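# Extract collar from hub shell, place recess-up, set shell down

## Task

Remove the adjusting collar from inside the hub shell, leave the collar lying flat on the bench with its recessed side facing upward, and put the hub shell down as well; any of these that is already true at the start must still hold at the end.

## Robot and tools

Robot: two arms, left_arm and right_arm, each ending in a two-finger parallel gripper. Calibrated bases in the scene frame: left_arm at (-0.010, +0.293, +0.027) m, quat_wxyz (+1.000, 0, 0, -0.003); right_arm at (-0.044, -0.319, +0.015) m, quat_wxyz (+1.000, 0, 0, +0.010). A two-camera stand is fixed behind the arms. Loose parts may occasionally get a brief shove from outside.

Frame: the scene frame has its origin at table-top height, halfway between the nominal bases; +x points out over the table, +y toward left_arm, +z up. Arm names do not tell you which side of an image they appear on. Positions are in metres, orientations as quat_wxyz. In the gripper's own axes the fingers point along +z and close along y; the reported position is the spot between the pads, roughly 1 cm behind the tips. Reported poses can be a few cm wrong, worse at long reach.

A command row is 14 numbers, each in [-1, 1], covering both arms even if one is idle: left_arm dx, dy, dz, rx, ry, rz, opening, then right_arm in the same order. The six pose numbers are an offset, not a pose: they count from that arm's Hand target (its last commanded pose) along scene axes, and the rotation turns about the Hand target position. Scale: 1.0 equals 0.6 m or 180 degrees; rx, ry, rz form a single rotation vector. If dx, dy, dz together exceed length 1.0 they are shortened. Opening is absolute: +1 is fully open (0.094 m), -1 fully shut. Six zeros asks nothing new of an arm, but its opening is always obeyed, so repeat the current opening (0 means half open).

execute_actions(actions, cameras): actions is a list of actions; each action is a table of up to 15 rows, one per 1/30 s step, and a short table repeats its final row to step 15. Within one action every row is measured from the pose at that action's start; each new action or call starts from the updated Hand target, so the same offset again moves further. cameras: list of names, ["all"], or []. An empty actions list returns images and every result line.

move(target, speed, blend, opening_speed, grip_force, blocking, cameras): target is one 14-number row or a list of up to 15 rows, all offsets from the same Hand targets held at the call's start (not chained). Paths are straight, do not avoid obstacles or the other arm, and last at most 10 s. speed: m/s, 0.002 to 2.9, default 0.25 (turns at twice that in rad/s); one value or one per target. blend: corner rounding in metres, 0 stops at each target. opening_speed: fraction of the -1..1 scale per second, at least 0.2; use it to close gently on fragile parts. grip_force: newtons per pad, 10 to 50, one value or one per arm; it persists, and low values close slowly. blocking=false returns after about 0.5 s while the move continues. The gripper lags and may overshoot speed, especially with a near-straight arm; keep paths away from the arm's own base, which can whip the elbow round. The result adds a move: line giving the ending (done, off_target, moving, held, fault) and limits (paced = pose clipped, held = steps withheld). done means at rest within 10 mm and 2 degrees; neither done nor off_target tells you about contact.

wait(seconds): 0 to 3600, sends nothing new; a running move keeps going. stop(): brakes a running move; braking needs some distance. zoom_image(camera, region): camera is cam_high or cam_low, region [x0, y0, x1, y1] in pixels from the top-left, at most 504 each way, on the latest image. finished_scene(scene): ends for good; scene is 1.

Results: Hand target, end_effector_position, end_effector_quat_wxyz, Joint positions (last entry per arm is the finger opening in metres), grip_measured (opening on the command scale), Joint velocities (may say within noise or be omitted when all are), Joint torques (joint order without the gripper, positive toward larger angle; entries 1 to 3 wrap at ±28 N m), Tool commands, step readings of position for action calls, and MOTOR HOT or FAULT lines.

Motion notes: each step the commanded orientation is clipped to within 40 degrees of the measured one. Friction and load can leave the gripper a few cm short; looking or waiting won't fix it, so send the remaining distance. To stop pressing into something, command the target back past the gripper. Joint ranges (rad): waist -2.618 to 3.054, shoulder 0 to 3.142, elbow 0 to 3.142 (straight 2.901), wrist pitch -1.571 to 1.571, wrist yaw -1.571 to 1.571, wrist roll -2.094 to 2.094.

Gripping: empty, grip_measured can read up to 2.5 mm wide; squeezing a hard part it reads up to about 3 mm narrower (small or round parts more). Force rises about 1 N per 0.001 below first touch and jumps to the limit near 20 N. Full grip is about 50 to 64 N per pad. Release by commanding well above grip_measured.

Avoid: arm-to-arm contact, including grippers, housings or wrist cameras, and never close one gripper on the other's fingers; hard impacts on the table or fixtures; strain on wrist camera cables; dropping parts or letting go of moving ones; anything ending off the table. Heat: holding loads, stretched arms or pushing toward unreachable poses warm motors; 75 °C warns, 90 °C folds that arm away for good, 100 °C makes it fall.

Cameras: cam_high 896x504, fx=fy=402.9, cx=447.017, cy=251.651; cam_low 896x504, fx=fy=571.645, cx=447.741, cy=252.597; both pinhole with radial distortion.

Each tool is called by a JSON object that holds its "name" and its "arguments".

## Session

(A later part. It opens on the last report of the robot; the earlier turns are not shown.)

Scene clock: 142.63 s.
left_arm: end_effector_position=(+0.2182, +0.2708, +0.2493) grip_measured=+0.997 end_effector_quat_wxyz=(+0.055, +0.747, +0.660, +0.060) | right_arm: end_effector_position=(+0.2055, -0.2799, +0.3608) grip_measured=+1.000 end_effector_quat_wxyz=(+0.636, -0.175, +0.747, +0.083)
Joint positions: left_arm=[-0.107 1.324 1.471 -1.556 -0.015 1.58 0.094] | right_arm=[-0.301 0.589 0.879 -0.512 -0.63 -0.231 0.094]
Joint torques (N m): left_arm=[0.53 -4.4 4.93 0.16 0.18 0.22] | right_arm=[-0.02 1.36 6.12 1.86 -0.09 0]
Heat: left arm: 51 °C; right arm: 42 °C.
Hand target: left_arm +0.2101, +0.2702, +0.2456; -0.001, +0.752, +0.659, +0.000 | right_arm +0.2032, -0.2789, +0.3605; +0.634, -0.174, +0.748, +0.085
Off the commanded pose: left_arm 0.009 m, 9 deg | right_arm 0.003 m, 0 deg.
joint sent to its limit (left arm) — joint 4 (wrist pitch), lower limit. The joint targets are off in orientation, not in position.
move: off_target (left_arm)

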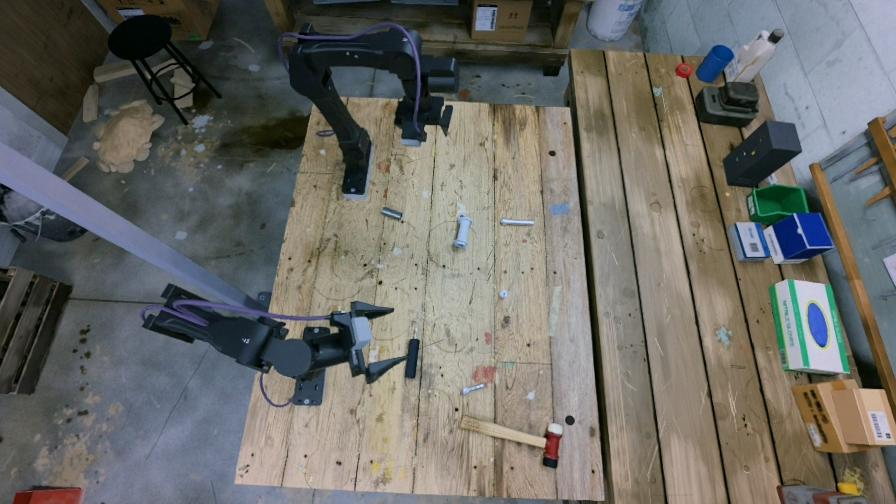

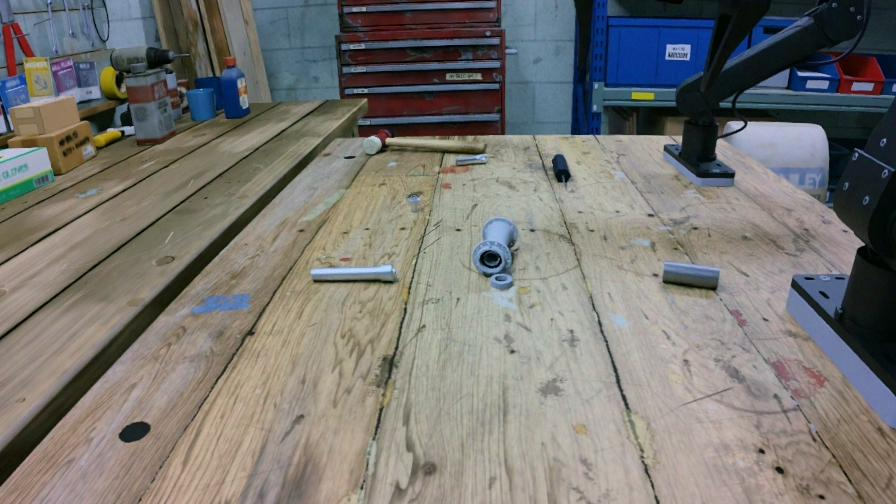

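{"name": "move", "arguments": {"target": [[0.12,-0.04,-0.12,0,0,0.5,0.3,0,0,0,0,0,0,1],[0.21,-0.134,-0.318,0.060,0.378,0.922,0.3,0,0,0,0,0,0,1]], "cameras": ["all"], "speed": 0.6, "blend": [0.04,0]}}

{"name": "zoom_image", "arguments": {"camera": "cam_low", "region": [420, 180, 580, 320]}}

{"name": "zoom_image", "arguments": {"camera": "cam_high", "region": [410, 160, 520, 270]}}

Scene clock: 200.63 s.
left_arm: end_effector_position=(+0.3365, +0.1917, +0.0493) grip_measured=+0.303 end_effector_quat_wxyz=(-0.295, -0.606, +0.700, -0.237) | right_arm: end_effector_position=(+0.2055, -0.2799, +0.3608) grip_measured=+1.000 end_effector_quat_wxyz=(+0.636, -0.175, +0.747, +0.083)
Joint positions: left_arm=[0.066 2.149 1.413 -1.064 0.749 -1.277 0.061] | right_arm=[-0.301 0.589 0.879 -0.512 -0.63 -0.231 0.094]
Joint torques (N m): left_arm=[0.1 -13.35 4.25 -0.21 0.53 -0.1] | right_arm=[-0.01 1.35 6.11 1.86 -0.1 0]
Heat: left arm: 50 °C; right arm: 41 °C.
Hand target: left_arm +0.3360, +0.1898, +0.0548; -0.295, -0.607, +0.696, -0.246 | right_arm +0.2032, -0.2789, +0.3605; +0.634, -0.174, +0.748, +0.085
Off the commanded pose: left_arm 0.006 m, 1 deg | right_arm 0.003 m, 0 deg.
move: done

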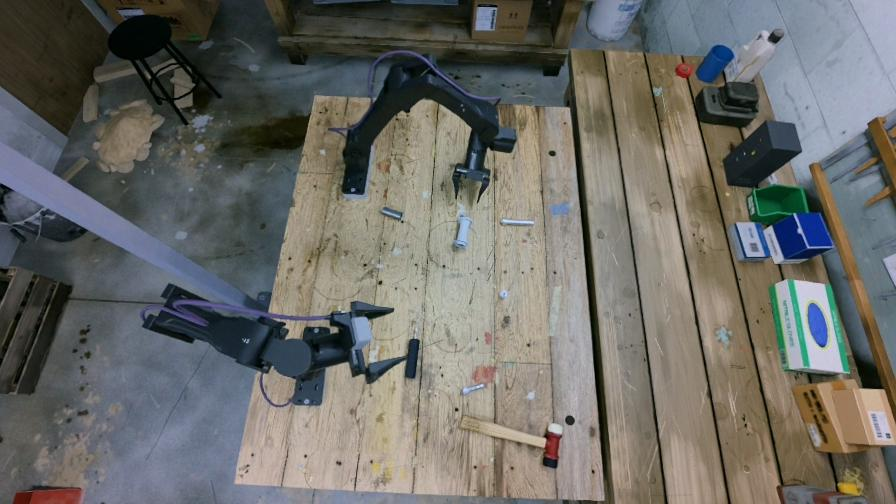

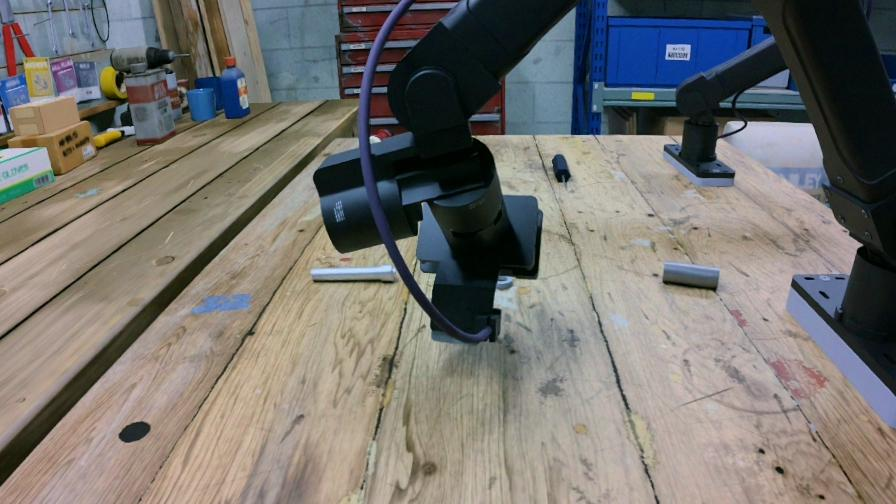

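Scaled by 3.150 from the camera's image (finer frame: 1280x720).

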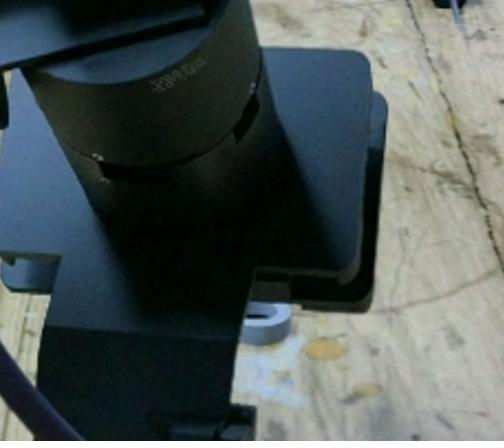

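Scaled by 4.582 from the camera's image (finer frame: 1280x720).

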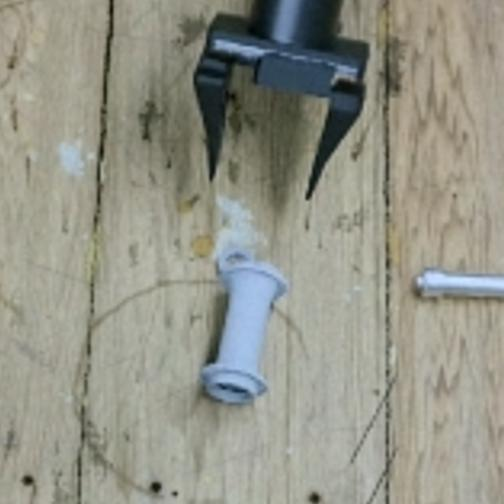

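{"name": "move", "arguments": {"target": [-0.0175,-0.048,-0.04,0,0,0,0.3,0,0,0,0,0,0,1], "cameras": ["cam_high"], "speed": 0.2}}

{"name": "zoom_image", "arguments": {"camera": "cam_high", "region": [430, 180, 500, 250]}}

Scene clock: 212.93 s.
left_arm: end_effector_position=(+0.3263, +0.1615, +0.0296) grip_measured=+0.303 end_effector_quat_wxyz=(-0.297, -0.606, +0.698, -0.240) | right_arm: end_effector_position=(+0.2055, -0.2799, +0.3608) grip_measured=+1.000 end_effector_quat_wxyz=(+0.636, -0.175, +0.747, +0.083)
Joint positions: left_arm=[-0.014 2.134 1.298 -0.887 0.771 -1.388 0.061] | right_arm=[-0.301 0.589 0.879 -0.512 -0.63 -0.231 0.094]
Joint torques (N m): left_arm=[-0.09 -12.26 3.79 0.04 0.49 -0.06] | right_arm=[0.01 1.33 6.11 1.86 -0.09 -0.01]
Heat: left arm: 48 °C; right arm: 41 °C.
Hand target: left_arm +0.3256, +0.1610, +0.0309; -0.295, -0.607, +0.696, -0.246 | right_arm +0.2032, -0.2789, +0.3605; +0.634, -0.174, +0.748, +0.085
Off the commanded pose: left_arm 0.002 m, 1 deg | right_arm 0.003 m, 0 deg.
move: done

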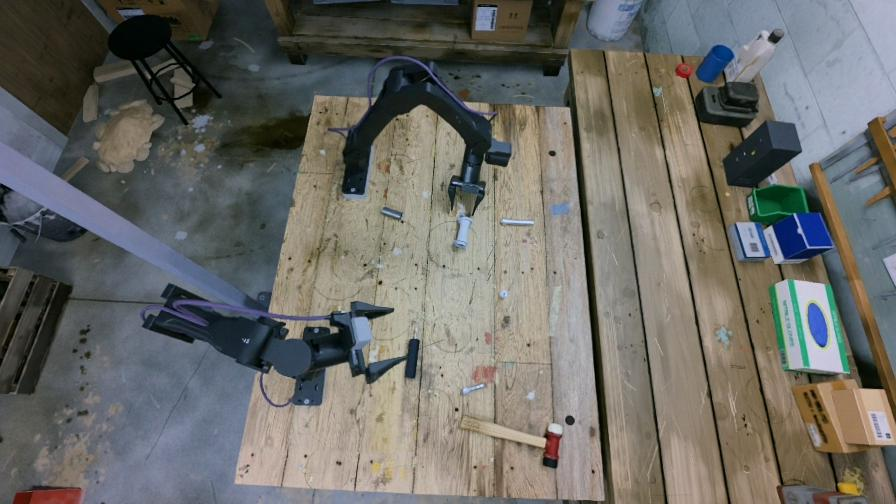

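Scaled by 7.200 from the camera's image (finer frame: 1280x720).

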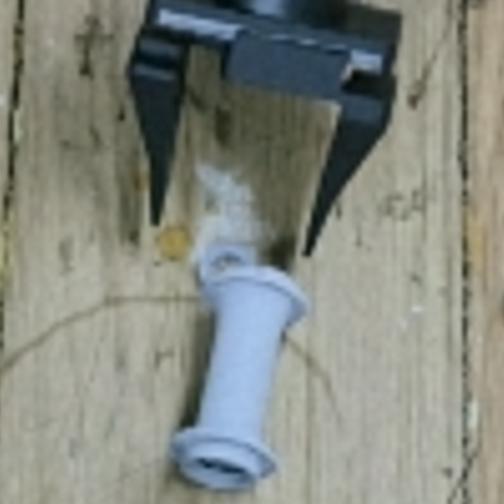

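{"name": "move", "arguments": {"target": [[-0.004,-0.007,-0.032,0,0,0,0.3,0,0,0,0,0,0,1],[-0.004,-0.007,-0.032,0,0,0,-0.9,0,0,0,0,0,0,1],[0.0,0.06,0.08,0,0,0,-0.9,0,0,0,0,0,0,1]], "cameras": ["all"], "speed": [0.05,0.1,0.12], "opening_speed": 0.8}}

{"name": "zoom_image", "arguments": {"camera": "cam_high", "region": [430, 160, 500, 230]}}

Scene clock: 223.30 s.
left_arm: end_effector_position=(+0.3218, +0.1953, +0.0707) grip_measured=-0.897 end_effector_quat_wxyz=(-0.302, -0.611, +0.691, -0.241) | right_arm: end_effector_position=(+0.2055, -0.2799, +0.3608) grip_measured=+1.000 end_effector_quat_wxyz=(+0.636, -0.175, +0.747, +0.083)
Joint positions: left_arm=[0.085 2.071 1.372 -1.119 0.763 -1.269 0.005] | right_arm=[-0.301 0.589 0.879 -0.512 -0.63 -0.231 0.094]
Joint torques (N m): left_arm=[0.31 -11.95 7.04 -0.55 0.37 0.14] | right_arm=[-0.01 1.35 6.09 1.85 -0.1 -0.01]
Heat: left arm: 48 °C; right arm: 41 °C.
Hand target: left_arm +0.3256, +0.1970, +0.0788; -0.294, -0.607, +0.696, -0.246 | right_arm +0.2032, -0.2789, +0.3605; +0.634, -0.174, +0.748, +0.085
Off the commanded pose: left_arm 0.009 m, 1 deg | right_arm 0.003 m, 0 deg.
move: done; target 2's new opening was sent with left_arm's hand 0.019 m and 1 deg from that target

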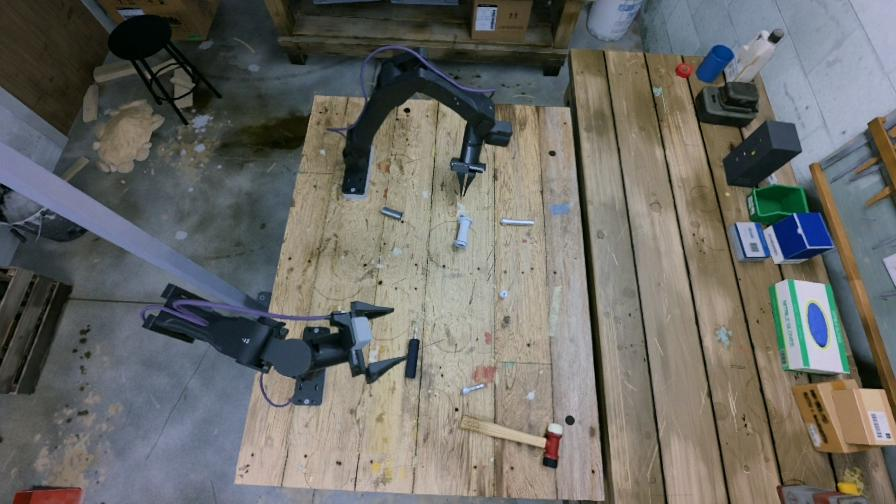

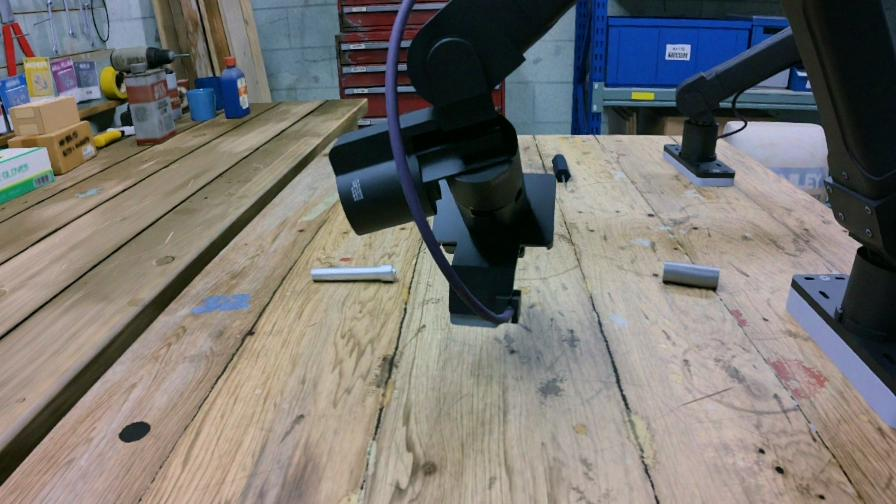

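Scaled by 7.200 from the camera's image (finer frame: 1280x720).

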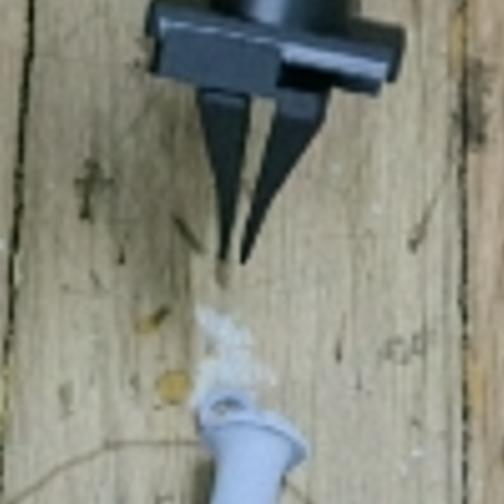

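{"name": "move", "arguments": {"target": [[-0.001,-0.055,-0.056,0.082,-0.013,0,0.3,0,0,0,0,0,0,1],[-0.002,-0.068,-0.11,0.082,-0.013,0,0.3,0,0,0,0,0,0,1]], "cameras": ["all"], "speed": [0.25,0.06]}}

{"name": "zoom_image", "arguments": {"camera": "cam_high", "region": [430, 180, 500, 250]}}

{"name": "zoom_image", "arguments": {"camera": "cam_low", "region": [420, 200, 580, 360]}}

Scene clock: 236.57 s.
left_arm: end_effector_position=(+0.3311, +0.1561, +0.0237) grip_measured=+0.297 end_effector_quat_wxyz=(-0.192, -0.629, +0.731, -0.182) | right_arm: end_effector_position=(+0.2055, -0.2799, +0.3608) grip_measured=+1.000 end_effector_quat_wxyz=(+0.636, -0.175, +0.747, +0.083)
Joint positions: left_arm=[-0.126 2.034 1.241 -0.761 0.535 -1.559 0.061] | right_arm=[-0.301 0.589 0.879 -0.512 -0.63 -0.231 0.094]
Joint torques (N m): left_arm=[-0.43 -8.83 4.63 0.18 0.22 -0.09] | right_arm=[-0.01 1.35 6.11 1.86 -0.1 0]
Heat: left arm: 49 °C; right arm: 41 °C.
Hand target: left_arm +0.3245, +0.1562, +0.0129; -0.200, -0.635, +0.727, -0.167 | right_arm +0.2032, -0.2789, +0.3605; +0.634, -0.174, +0.748, +0.085
Off the commanded pose: left_arm 0.013 m, 2 deg | right_arm 0.003 m, 0 deg.
move: off_target (left_arm)

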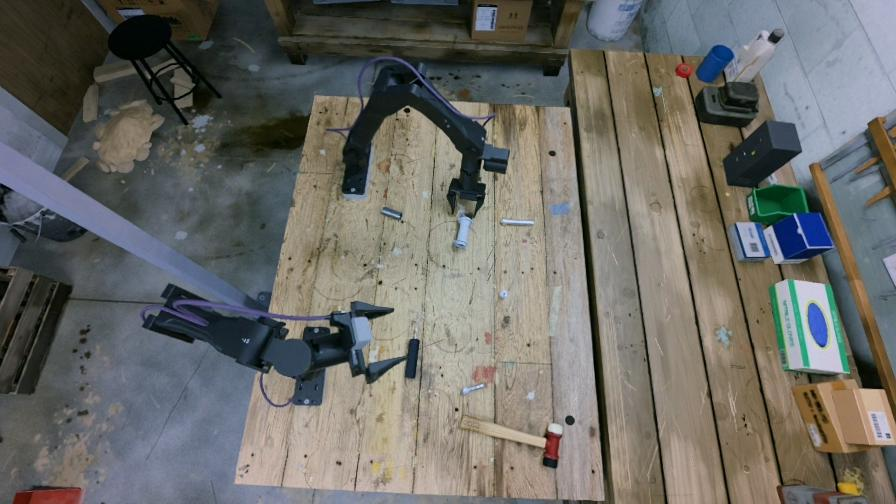

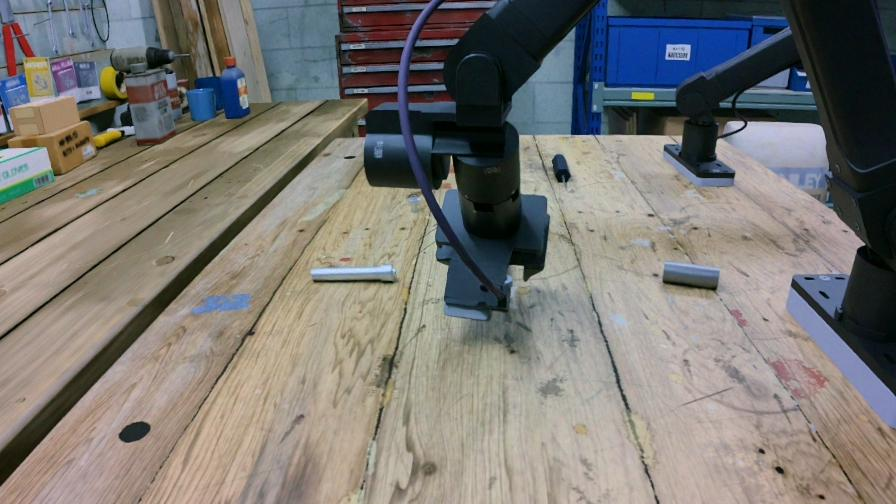

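Scaled by 7.200 from the camera's image (finer frame: 1280x720).

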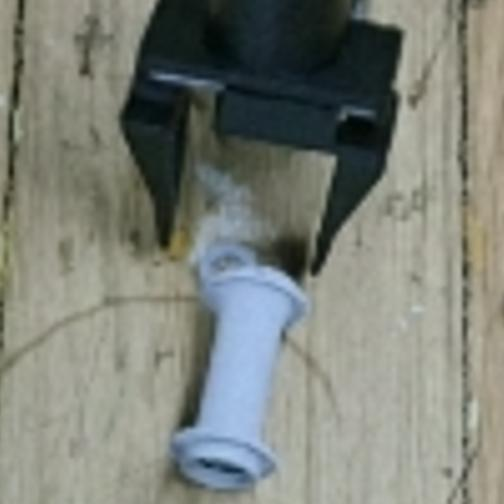

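Scaled by 3.150 from the camera's image (finer frame: 1280x720).

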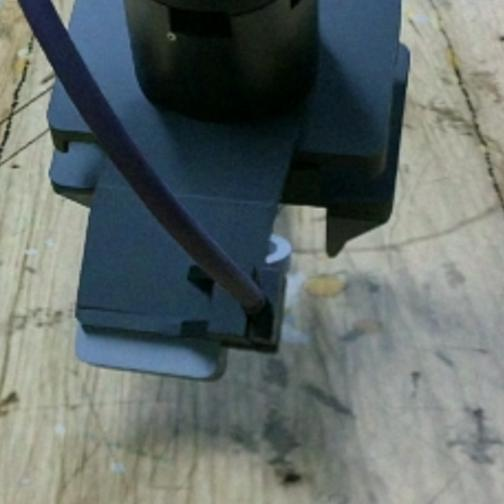

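{"name": "move", "arguments": {"target": [-0.011,0.004,-0.021,0,0,0,0.3,0,0,0,0,0,0,1], "cameras": ["cam_high"], "speed": 0.06}}

{"name": "zoom_image", "arguments": {"camera": "cam_high", "region": [430, 180, 500, 250]}}

Scene clock: 242.10 s.
left_arm: end_effector_position=(+0.3217, +0.1570, +0.0122) grip_measured=+0.297 end_effector_quat_wxyz=(-0.198, -0.631, +0.729, -0.177) | right_arm: end_effector_position=(+0.2055, -0.2799, +0.3608) grip_measured=+1.000 end_effector_quat_wxyz=(+0.636, -0.175, +0.747, +0.083)
Joint positions: left_arm=[-0.126 2.038 1.193 -0.723 0.537 -1.56 0.061] | right_arm=[-0.301 0.589 0.879 -0.512 -0.63 -0.231 0.094]
Joint torques (N m): left_arm=[-0.13 -8.44 4.22 0.32 0.2 -0.01] | right_arm=[0.01 1.35 6.09 1.86 -0.09 0]
Heat: left arm: 49 °C; right arm: 41 °C.
Hand target: left_arm +0.3177, +0.1587, +0.0002; -0.200, -0.635, +0.727, -0.167 | right_arm +0.2032, -0.2789, +0.3605; +0.634, -0.174, +0.748, +0.085
Off the commanded pose: left_arm 0.013 m, 1 deg | right_arm 0.003 m, 0 deg.
move: off_target (left_arm)

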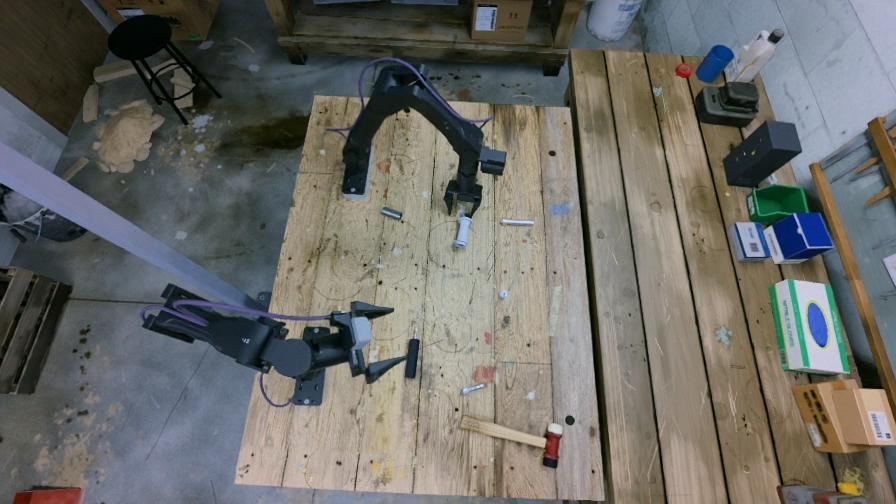

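Scaled by 7.200 from the camera's image (finer frame: 1280x720).

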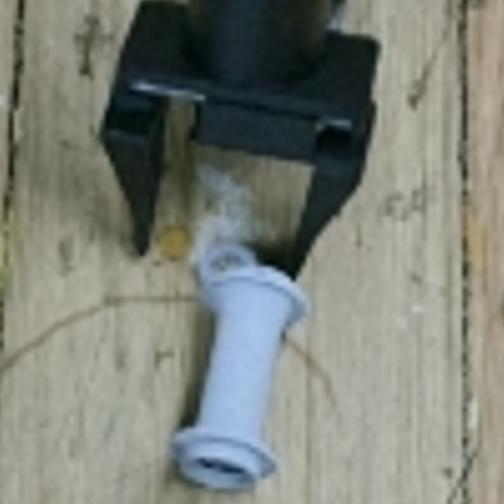

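{"name": "move", "arguments": {"target": [[0.005,0.004,-0.005,0,0,0,0.3,0,0,0,0,0,0,1],[0.005,0.004,-0.005,0,0,0,-0.85,0,0,0,0,0,0,1]], "cameras": ["cam_high"], "speed": 0.06, "opening_speed": 0.7}}

{"name": "zoom_image", "arguments": {"camera": "cam_high", "region": [430, 180, 500, 250]}}

Scene clock: 248.47 s.
left_arm: end_effector_position=(+0.3215, +0.1560, +0.0117) grip_measured=-0.540 end_effector_quat_wxyz=(-0.203, -0.631, +0.727, -0.180) | right_arm: end_effector_position=(+0.2055, -0.2799, +0.3608) grip_measured=+1.000 end_effector_quat_wxyz=(+0.636, -0.175, +0.747, +0.083)
Joint positions: left_arm=[-0.123 2.044 1.193 -0.721 0.55 -1.56 0.022] | right_arm=[-0.301 0.589 0.879 -0.512 -0.63 -0.231 0.094]
Joint torques (N m): left_arm=[0.4 -7.56 5.01 0.3 0.09 0.07] | right_arm=[-0.01 1.35 6.12 1.86 -0.1 -0.01]
Heat: left arm: 48 °C; right arm: 41 °C.
Hand target: left_arm +0.3207, +0.1611, -0.0028; -0.200, -0.635, +0.727, -0.167 | right_arm +0.2032, -0.2789, +0.3605; +0.634, -0.174, +0.748, +0.085
Off the commanded pose: left_arm 0.015 m, 2 deg | right_arm 0.003 m, 0 deg.
move: off_target (left_arm); target 2's new opening was sent with left_arm's hand 0.015 m and 1 deg from that target

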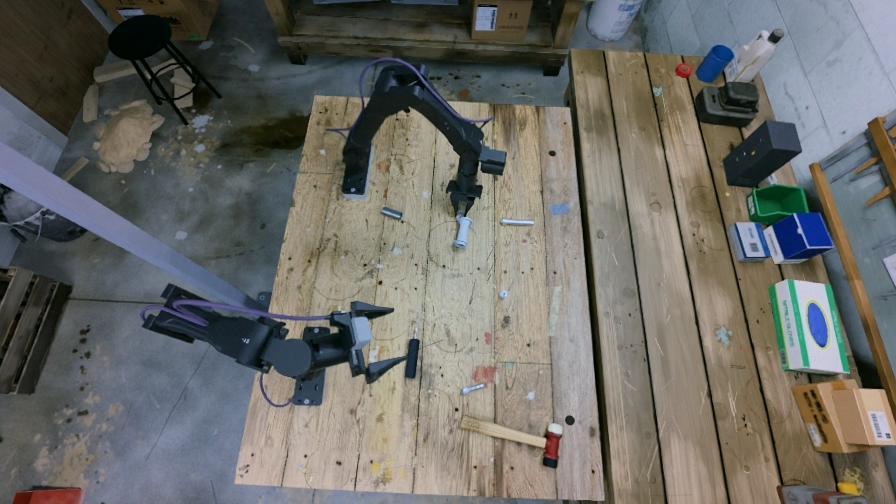

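Scaled by 7.200 from the camera's image (finer frame: 1280x720).

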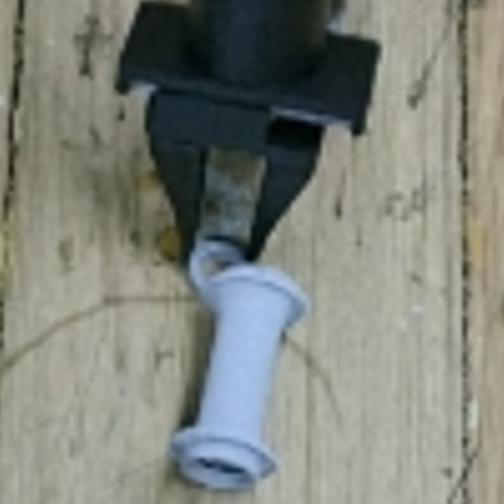

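{"name": "move", "arguments": {"target": [[0,0.06,0.1,0,0,0,-0.85,0,0,0,0,0,0,1],[0.02,0.18,0.255,0.340,-0.423,-0.371,-0.85,0,0,0,0,0,0,1]], "cameras": ["all"], "speed": [0.12,0.35], "blend": [0.03,0]}}

{"name": "zoom_image", "arguments": {"camera": "cam_high", "region": [420, 130, 490, 200]}}

{"name": "zoom_image", "arguments": {"camera": "cam_low", "region": [420, 100, 600, 280]}}

Scene clock: 262.60 s.
left_arm: end_effector_position=(+0.3346, +0.2681, +0.1515) grip_measured=-0.540 end_effector_quat_wxyz=(+0.497, +0.027, +0.867, -0.018) | right_arm: end_effector_position=(+0.2055, -0.2799, +0.3608) grip_measured=+1.000 end_effector_quat_wxyz=(+0.636, -0.175, +0.747, +0.083)
Joint positions: left_arm=[-0.077 1.092 0.44 0.122 -0.016 -0.014 0.022] | right_arm=[-0.301 0.589 0.879 -0.512 -0.63 -0.231 0.094]
Joint torques (N m): left_arm=[0.55 -3.88 6.17 1.87 0.08 0.17] | right_arm=[-0.01 1.35 6.09 1.86 -0.1 -0.01]
Heat: left arm: 48 °C; right arm: 41 °C.
Hand target: left_arm +0.3327, +0.2691, +0.1503; +0.501, +0.030, +0.865, -0.017 | right_arm +0.2032, -0.2789, +0.3605; +0.634, -0.174, +0.748, +0.085
Off the commanded pose: left_arm 0.002 m, 1 deg | right_arm 0.003 m, 0 deg.
move: done

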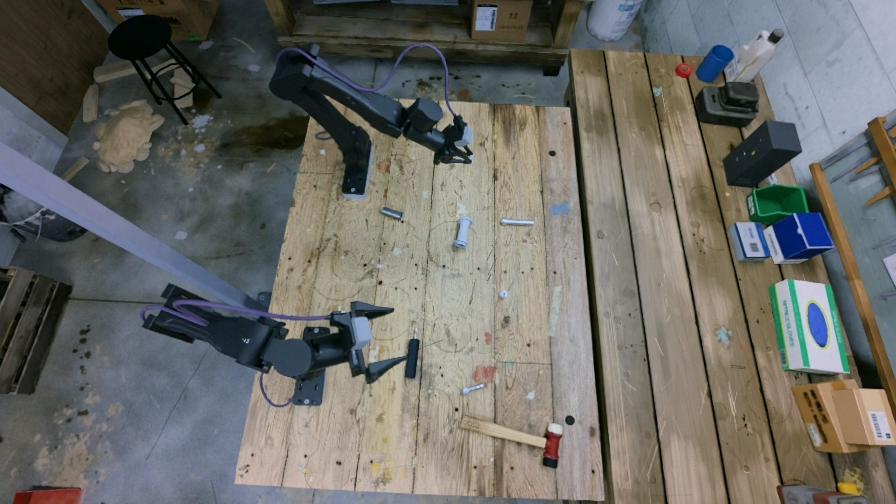

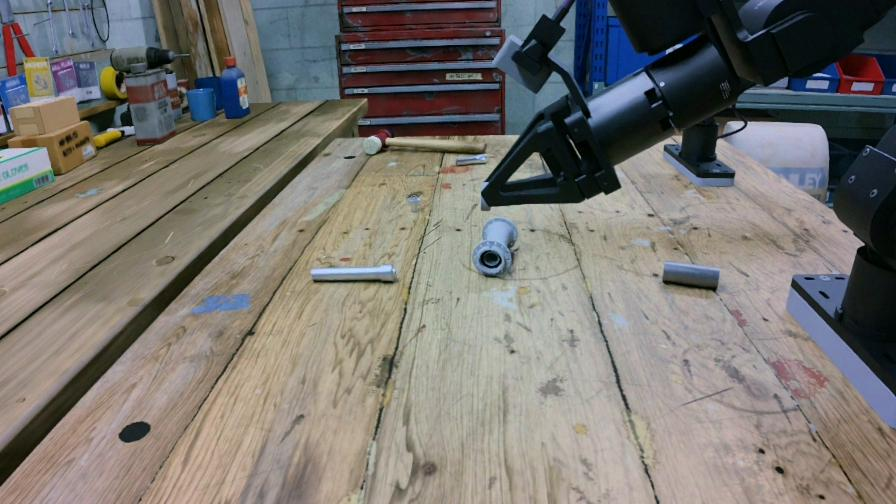

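Scaled by 7.200 from the camera's image (finer frame: 1280x720).

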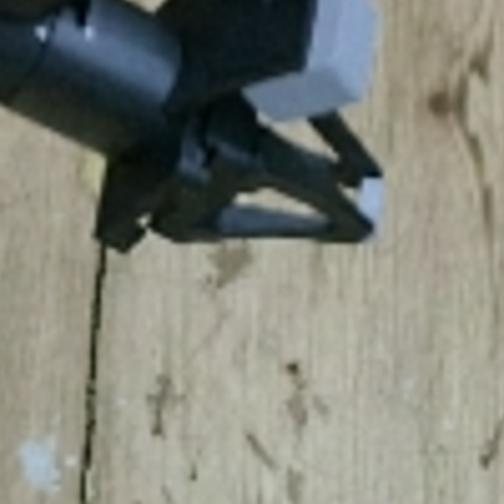

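Scaled by 2.800 from the camera's image (finer frame: 1280x720).

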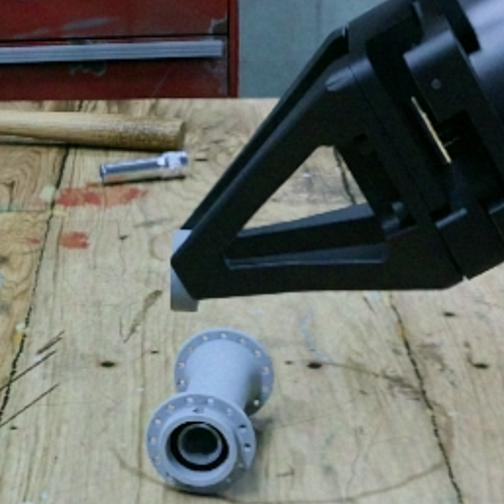

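{"name": "move", "arguments": {"target": [0,0.03,0,0,0,0.306,-0.85,0,0,0,0,0,0,1], "cameras": ["cam_low"], "speed": 0.5}}

{"name": "zoom_image", "arguments": {"camera": "cam_low", "region": [455, 150, 535, 230]}}

Scene clock: 271.83 s.
left_arm: end_effector_position=(+0.3293, +0.2845, +0.1437) grip_measured=-0.540 end_effector_quat_wxyz=(+0.443, -0.368, +0.791, +0.207) | right_arm: end_effector_position=(+0.2055, -0.2799, +0.3608) grip_measured=+1.000 end_effector_quat_wxyz=(+0.636, -0.175, +0.747, +0.083)
Joint positions: left_arm=[-0.481 1.569 0.9 -0.572 -0.986 -1.18 0.022] | right_arm=[-0.301 0.589 0.879 -0.512 -0.63 -0.231 0.094]
Joint torques (N m): left_arm=[0.17 -5.61 8.53 0.51 -0.69 -0.08] | right_arm=[-0.01 1.35 6.11 1.86 -0.1 0]
Heat: left arm: 48 °C; right arm: 41 °C.
Hand target: left_arm +0.3327, +0.2871, +0.1502; +0.451, -0.373, +0.781, +0.217 | right_arm +0.2032, -0.2789, +0.3605; +0.634, -0.174, +0.748, +0.085
Off the commanded pose: left_arm 0.008 m, 2 deg | right_arm 0.003 m, 0 deg.
move: done

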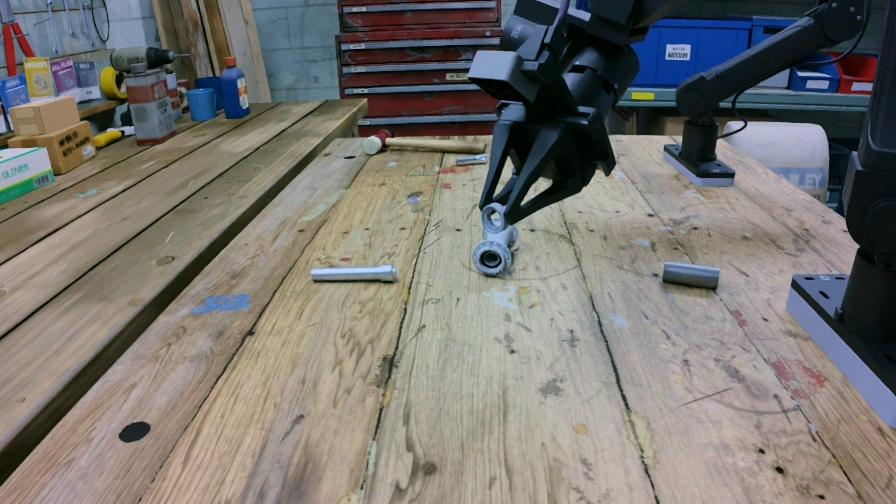

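Scaled by 6.300 from the camera's image (finer frame: 1280x720).

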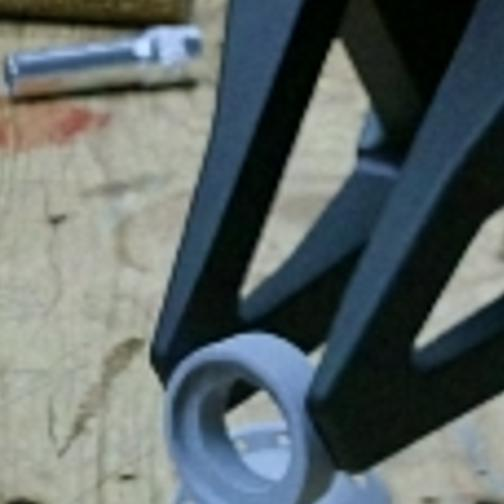

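{"name": "move", "arguments": {"target": [[0.01,-0.02,-0.19,0,0,-0.306,-0.85,0,0,0,0,0,0,1],[0.01,-0.02,-0.225,0,0,-0.306,-0.85,0,0,0,0,0,0,1]], "cameras": ["cam_low"], "speed": [0.4,0.06]}}

{"name": "zoom_image", "arguments": {"camera": "cam_low", "region": [430, 220, 630, 380]}}

Scene clock: 281.70 s.
left_arm: end_effector_position=(+0.3438, +0.2755, +0.0211) grip_measured=-0.540 end_effector_quat_wxyz=(+0.508, +0.025, +0.861, -0.014) | right_arm: end_effector_position=(+0.2055, -0.2799, +0.3608) grip_measured=+1.000 end_effector_quat_wxyz=(+0.636, -0.175, +0.747, +0.083)
Joint positions: left_arm=[-0.044 1.918 0.207 1.205 0.004 0.005 0.022] | right_arm=[-0.301 0.589 0.879 -0.512 -0.63 -0.231 0.094]
Joint torques (N m): left_arm=[0.46 -5.08 1.61 1.76 0.17 0.11] | right_arm=[-0.01 1.35 6.11 1.86 -0.09 0]
Heat: left arm: 48 °C; right arm: 41 °C.
Hand target: left_arm +0.3388, +0.2750, +0.0153; +0.501, +0.030, +0.865, -0.017 | right_arm +0.2032, -0.2789, +0.3605; +0.634, -0.174, +0.748, +0.085
Off the commanded pose: left_arm 0.008 m, 1 deg | right_arm 0.003 m, 0 deg.
move: done

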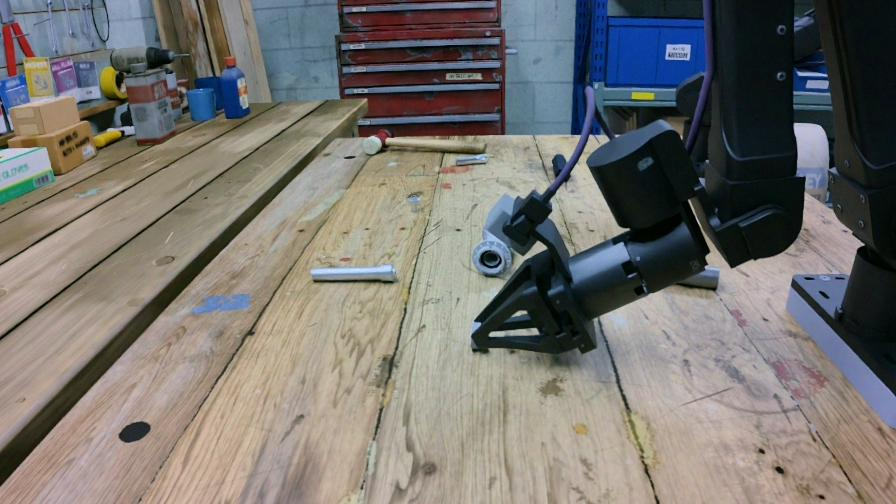

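Scaled by 2.520 from the camera's image (finer frame: 1280x720).

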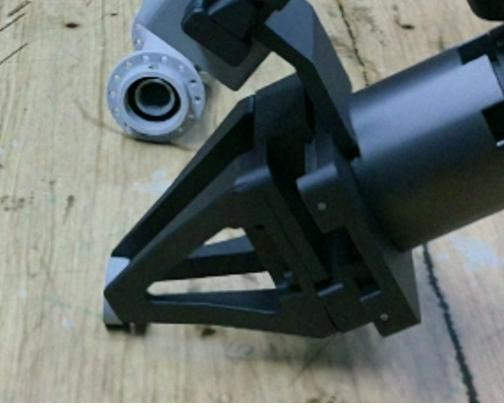

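{"name": "move", "arguments": {"target": [-0.003,-0.001,-0.013,0,0,0,-0.85,0,0,0,0,0,0,1], "cameras": ["cam_low"], "speed": 0.04}}

{"name": "zoom_image", "arguments": {"camera": "cam_low", "region": [430, 220, 630, 380]}}

Scene clock: 286.03 s.
left_arm: end_effector_position=(+0.3470, +0.2753, +0.0208) grip_measured=-0.540 end_effector_quat_wxyz=(+0.521, +0.025, +0.853, -0.014) | right_arm: end_effector_position=(+0.2055, -0.2799, +0.3608) grip_measured=+1.000 end_effector_quat_wxyz=(+0.636, -0.175, +0.747, +0.083)
Joint positions: left_arm=[-0.044 1.981 0.207 1.3 0.004 0.005 0.022] | right_arm=[-0.301 0.589 0.879 -0.512 -0.63 -0.231 0.094]
Joint torques (N m): left_arm=[0.29 -4.82 0.83 1.61 0.15 0.1] | right_arm=[0.01 1.35 6.11 1.86 -0.1 -0.01]
Heat: left arm: 48 °C; right arm: 41 °C.
Hand target: left_arm +0.3369, +0.2744, +0.0074; +0.501, +0.030, +0.865, -0.017 | right_arm +0.2032, -0.2789, +0.3605; +0.634, -0.174, +0.748, +0.085
Off the commanded pose: left_arm 0.017 m, 3 deg | right_arm 0.003 m, 0 deg.
move: off_target (left_arm)

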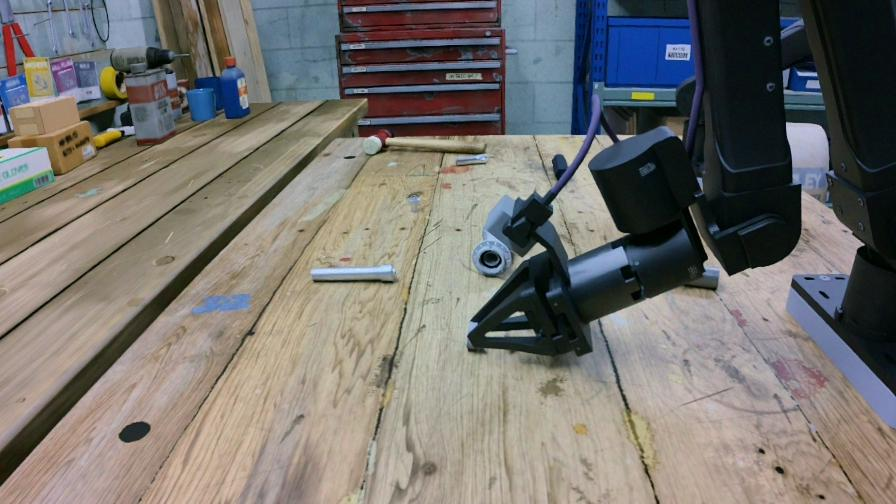

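Scaled by 2.520 from the camera's image (finer frame: 1280x720).

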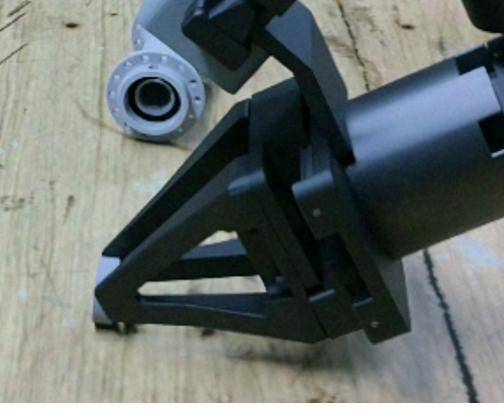

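{"name": "move", "arguments": {"target": [0.008,0,0.004,0,0.035,0,-0.85,0,0,0,0,0,0,1], "cameras": ["cam_low"], "speed": 0.06}}

{"name": "zoom_image", "arguments": {"camera": "cam_low", "region": [450, 300, 610, 370]}}

Scene clock: 292.27 s.
left_arm: end_effector_position=(+0.3475, +0.2749, +0.0205) grip_measured=-0.540 end_effector_quat_wxyz=(+0.478, +0.026, +0.878, -0.014) | right_arm: end_effector_position=(+0.2055, -0.2799, +0.3608) grip_measured=+1.000 end_effector_quat_wxyz=(+0.636, -0.175, +0.747, +0.083)
Joint positions: left_arm=[-0.044 1.821 0.259 0.989 0.007 0.005 0.022] | right_arm=[-0.301 0.589 0.879 -0.512 -0.63 -0.231 0.094]
Joint torques (N m): left_arm=[0.55 -6.8 3.86 0.98 0.15 0.09] | right_arm=[-0.02 1.37 6.09 1.86 -0.09 -0.01]
Heat: left arm: 47 °C; right arm: 41 °C.
Hand target: left_arm +0.3417, +0.2744, +0.0098; +0.452, +0.029, +0.891, -0.018 | right_arm +0.2032, -0.2789, +0.3605; +0.634, -0.174, +0.748, +0.085
Off the commanded pose: left_arm 0.012 m, 3 deg | right_arm 0.003 m, 0 deg.
move: off_target (left_arm)

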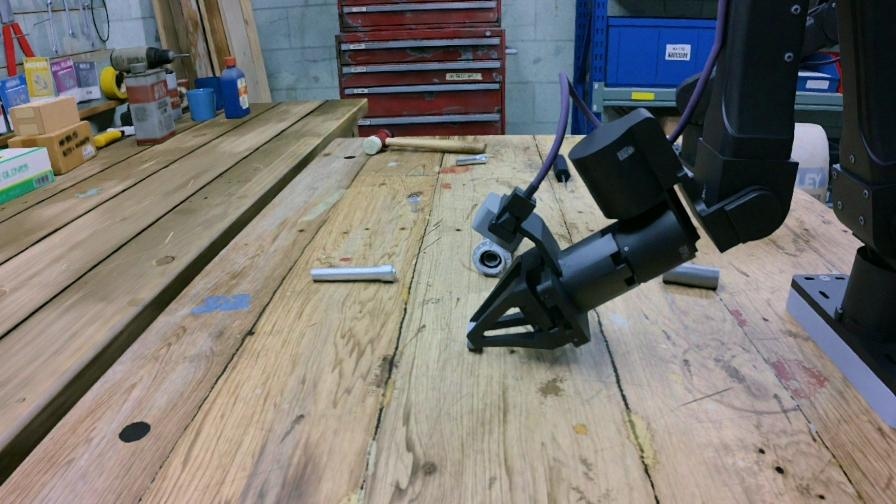

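Scaled by 3.150 from the camera's image (finer frame: 1280x720).

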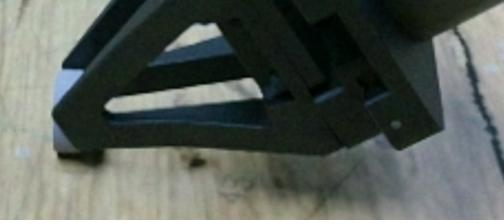

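{"name": "move", "arguments": {"target": [[0,0,0.006,0,0,0,-0.2,0,0,0,0,0,0,1],[0,0,0.006,0,0,0,0.3,0,0,0,0,0,0,1],[-0.12,0,0.09,0,0,0,0.3,0,0,0,0,0,0,1]], "cameras": ["cam_low"], "speed": [0.06,0.06,0.15], "opening_speed": 0.5}}

{"name": "zoom_image", "arguments": {"camera": "cam_low", "region": [430, 280, 590, 380]}}

Scene clock: 301.33 s.
left_arm: end_effector_position=(+0.2626, +0.2756, +0.0536) grip_measured=+0.297 end_effector_quat_wxyz=(+0.441, +0.031, +0.897, -0.017) | right_arm: end_effector_position=(+0.2055, -0.2799, +0.3608) grip_measured=+1.000 end_effector_quat_wxyz=(+0.636, -0.175, +0.747, +0.083)
Joint positions: left_arm=[-0.055 1.028 0.076 0.296 0.009 0.003 0.061] | right_arm=[-0.301 0.589 0.879 -0.512 -0.63 -0.231 0.094]
Joint torques (N m): left_arm=[-0.55 -2.28 8.43 1.39 -0.03 -0.05] | right_arm=[-0.01 1.33 6.09 1.86 -0.1 0]
Heat: left arm: 47 °C; right arm: 41 °C.
Hand target: left_arm +0.2697, +0.2745, +0.0638; +0.452, +0.029, +0.891, -0.018 | right_arm +0.2032, -0.2789, +0.3605; +0.634, -0.174, +0.748, +0.085
Off the commanded pose: left_arm 0.012 m, 1 deg | right_arm 0.003 m, 0 deg.
move: off_target (left_arm)

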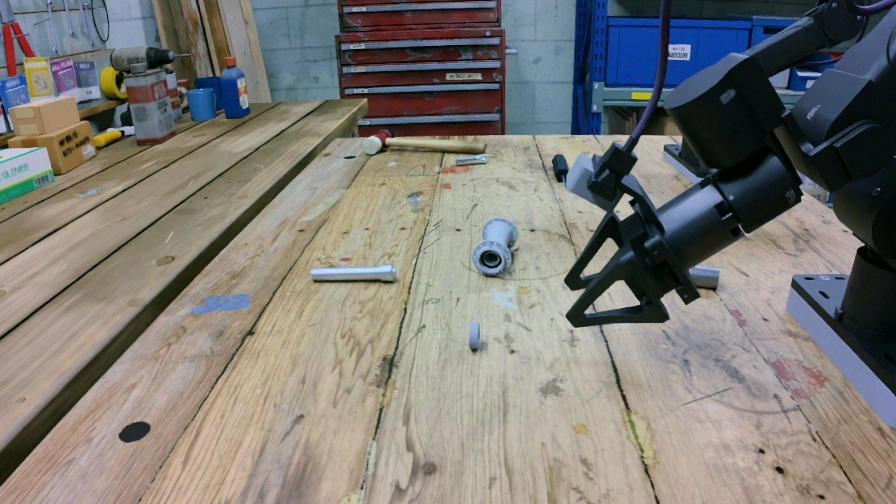

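Scaled by 3.150 from the camera's image (finer frame: 1280x720).

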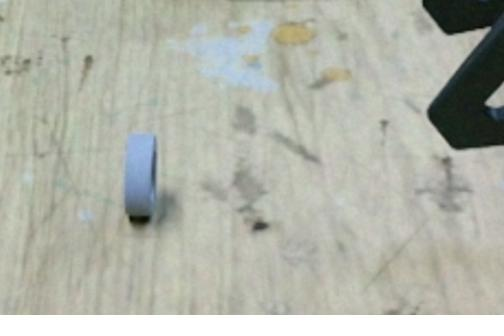

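{"name": "move", "arguments": {"target": [[0.03,0,0.17,0,0.1,0,-0.9,0,0,0,0,0,0,1],[0.24,0.0,0.10,0,0.278,0,-0.9,0,0,0,0,0,0,1],[0.24,0.0,-0.07,0,0.278,0,-0.9,0,0,0,0,0,0,1]], "cameras": ["all"], "speed": [0.3,0.3,0.12], "blend": [0.04,0.02,0]}}

{"name": "zoom_image", "arguments": {"camera": "cam_low", "region": [390, 250, 550, 380]}}

{"name": "zoom_image", "arguments": {"camera": "cam_high", "region": [440, 130, 520, 210]}}

Scene clock: 311.90 s.
left_arm: end_effector_position=(+0.4154, +0.2736, +0.0322) grip_measured=-0.897 end_effector_quat_wxyz=(+0.040, +0.017, +0.999, -0.024) | right_arm: end_effector_position=(+0.2055, -0.2799, +0.3608) grip_measured=+1.000 end_effector_quat_wxyz=(+0.636, -0.175, +0.747, +0.083)
Joint positions: left_arm=[-0.021 2.164 1.591 -0.917 0.048 0.003 0.005] | right_arm=[-0.301 0.589 0.879 -0.512 -0.63 -0.231 0.094]
Joint torques (N m): left_arm=[0.5 -10.56 5.63 0.37 0.12 0.14] | right_arm=[-0.01 1.35 6.11 1.86 -0.09 -0.01]
Heat: left arm: 48 °C; right arm: 41 °C.
Hand target: left_arm +0.4139, +0.2743, +0.0219; +0.033, +0.019, +0.999, -0.029 | right_arm +0.2032, -0.2789, +0.3605; +0.634, -0.174, +0.748, +0.085
Off the commanded pose: left_arm 0.011 m, 1 deg | right_arm 0.003 m, 0 deg.
move: off_target (left_arm)

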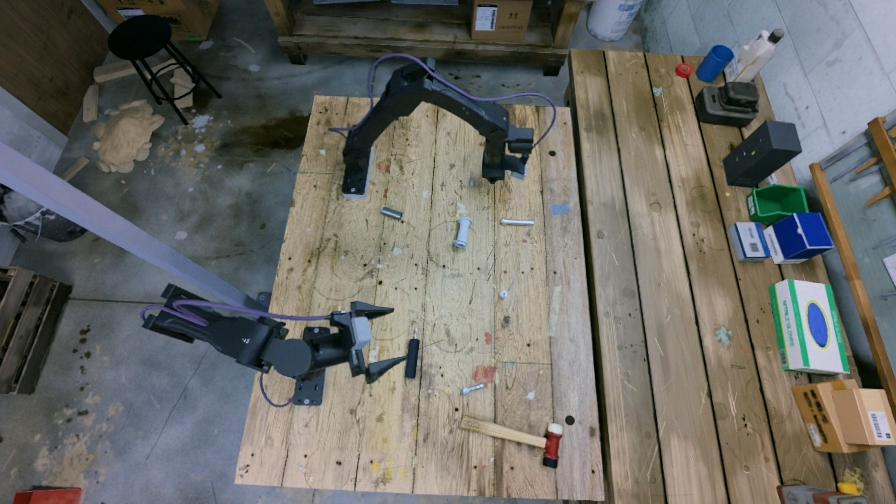

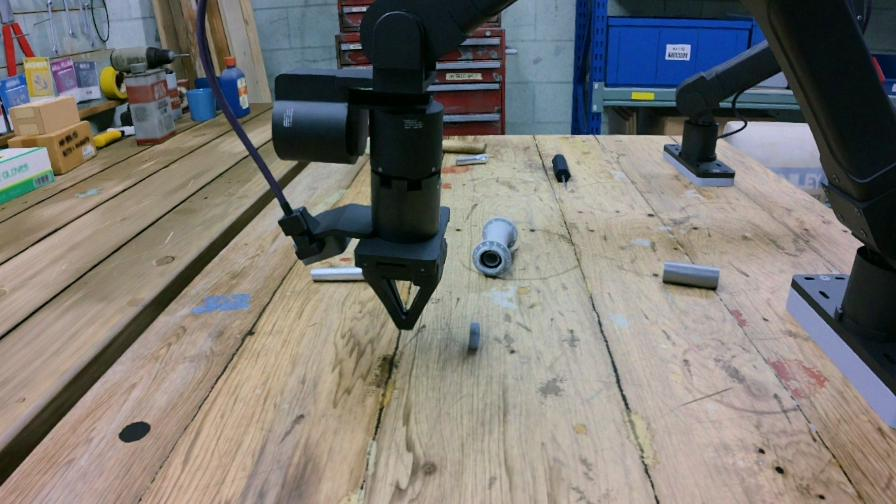

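Scaled by 3.150 from the camera's image (finer frame: 1280x720).

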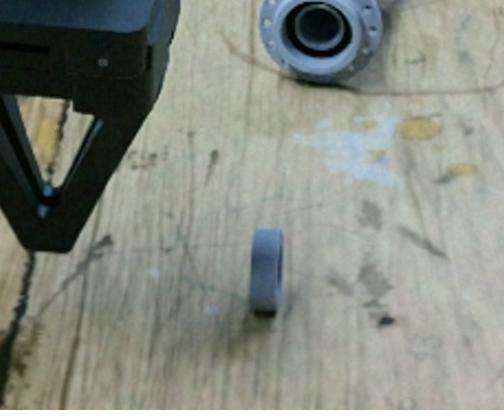

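Scaled by 6.300 from the camera's image (finer frame: 1280x720).

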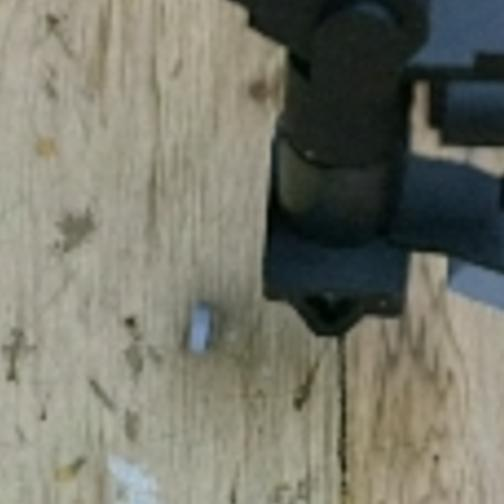

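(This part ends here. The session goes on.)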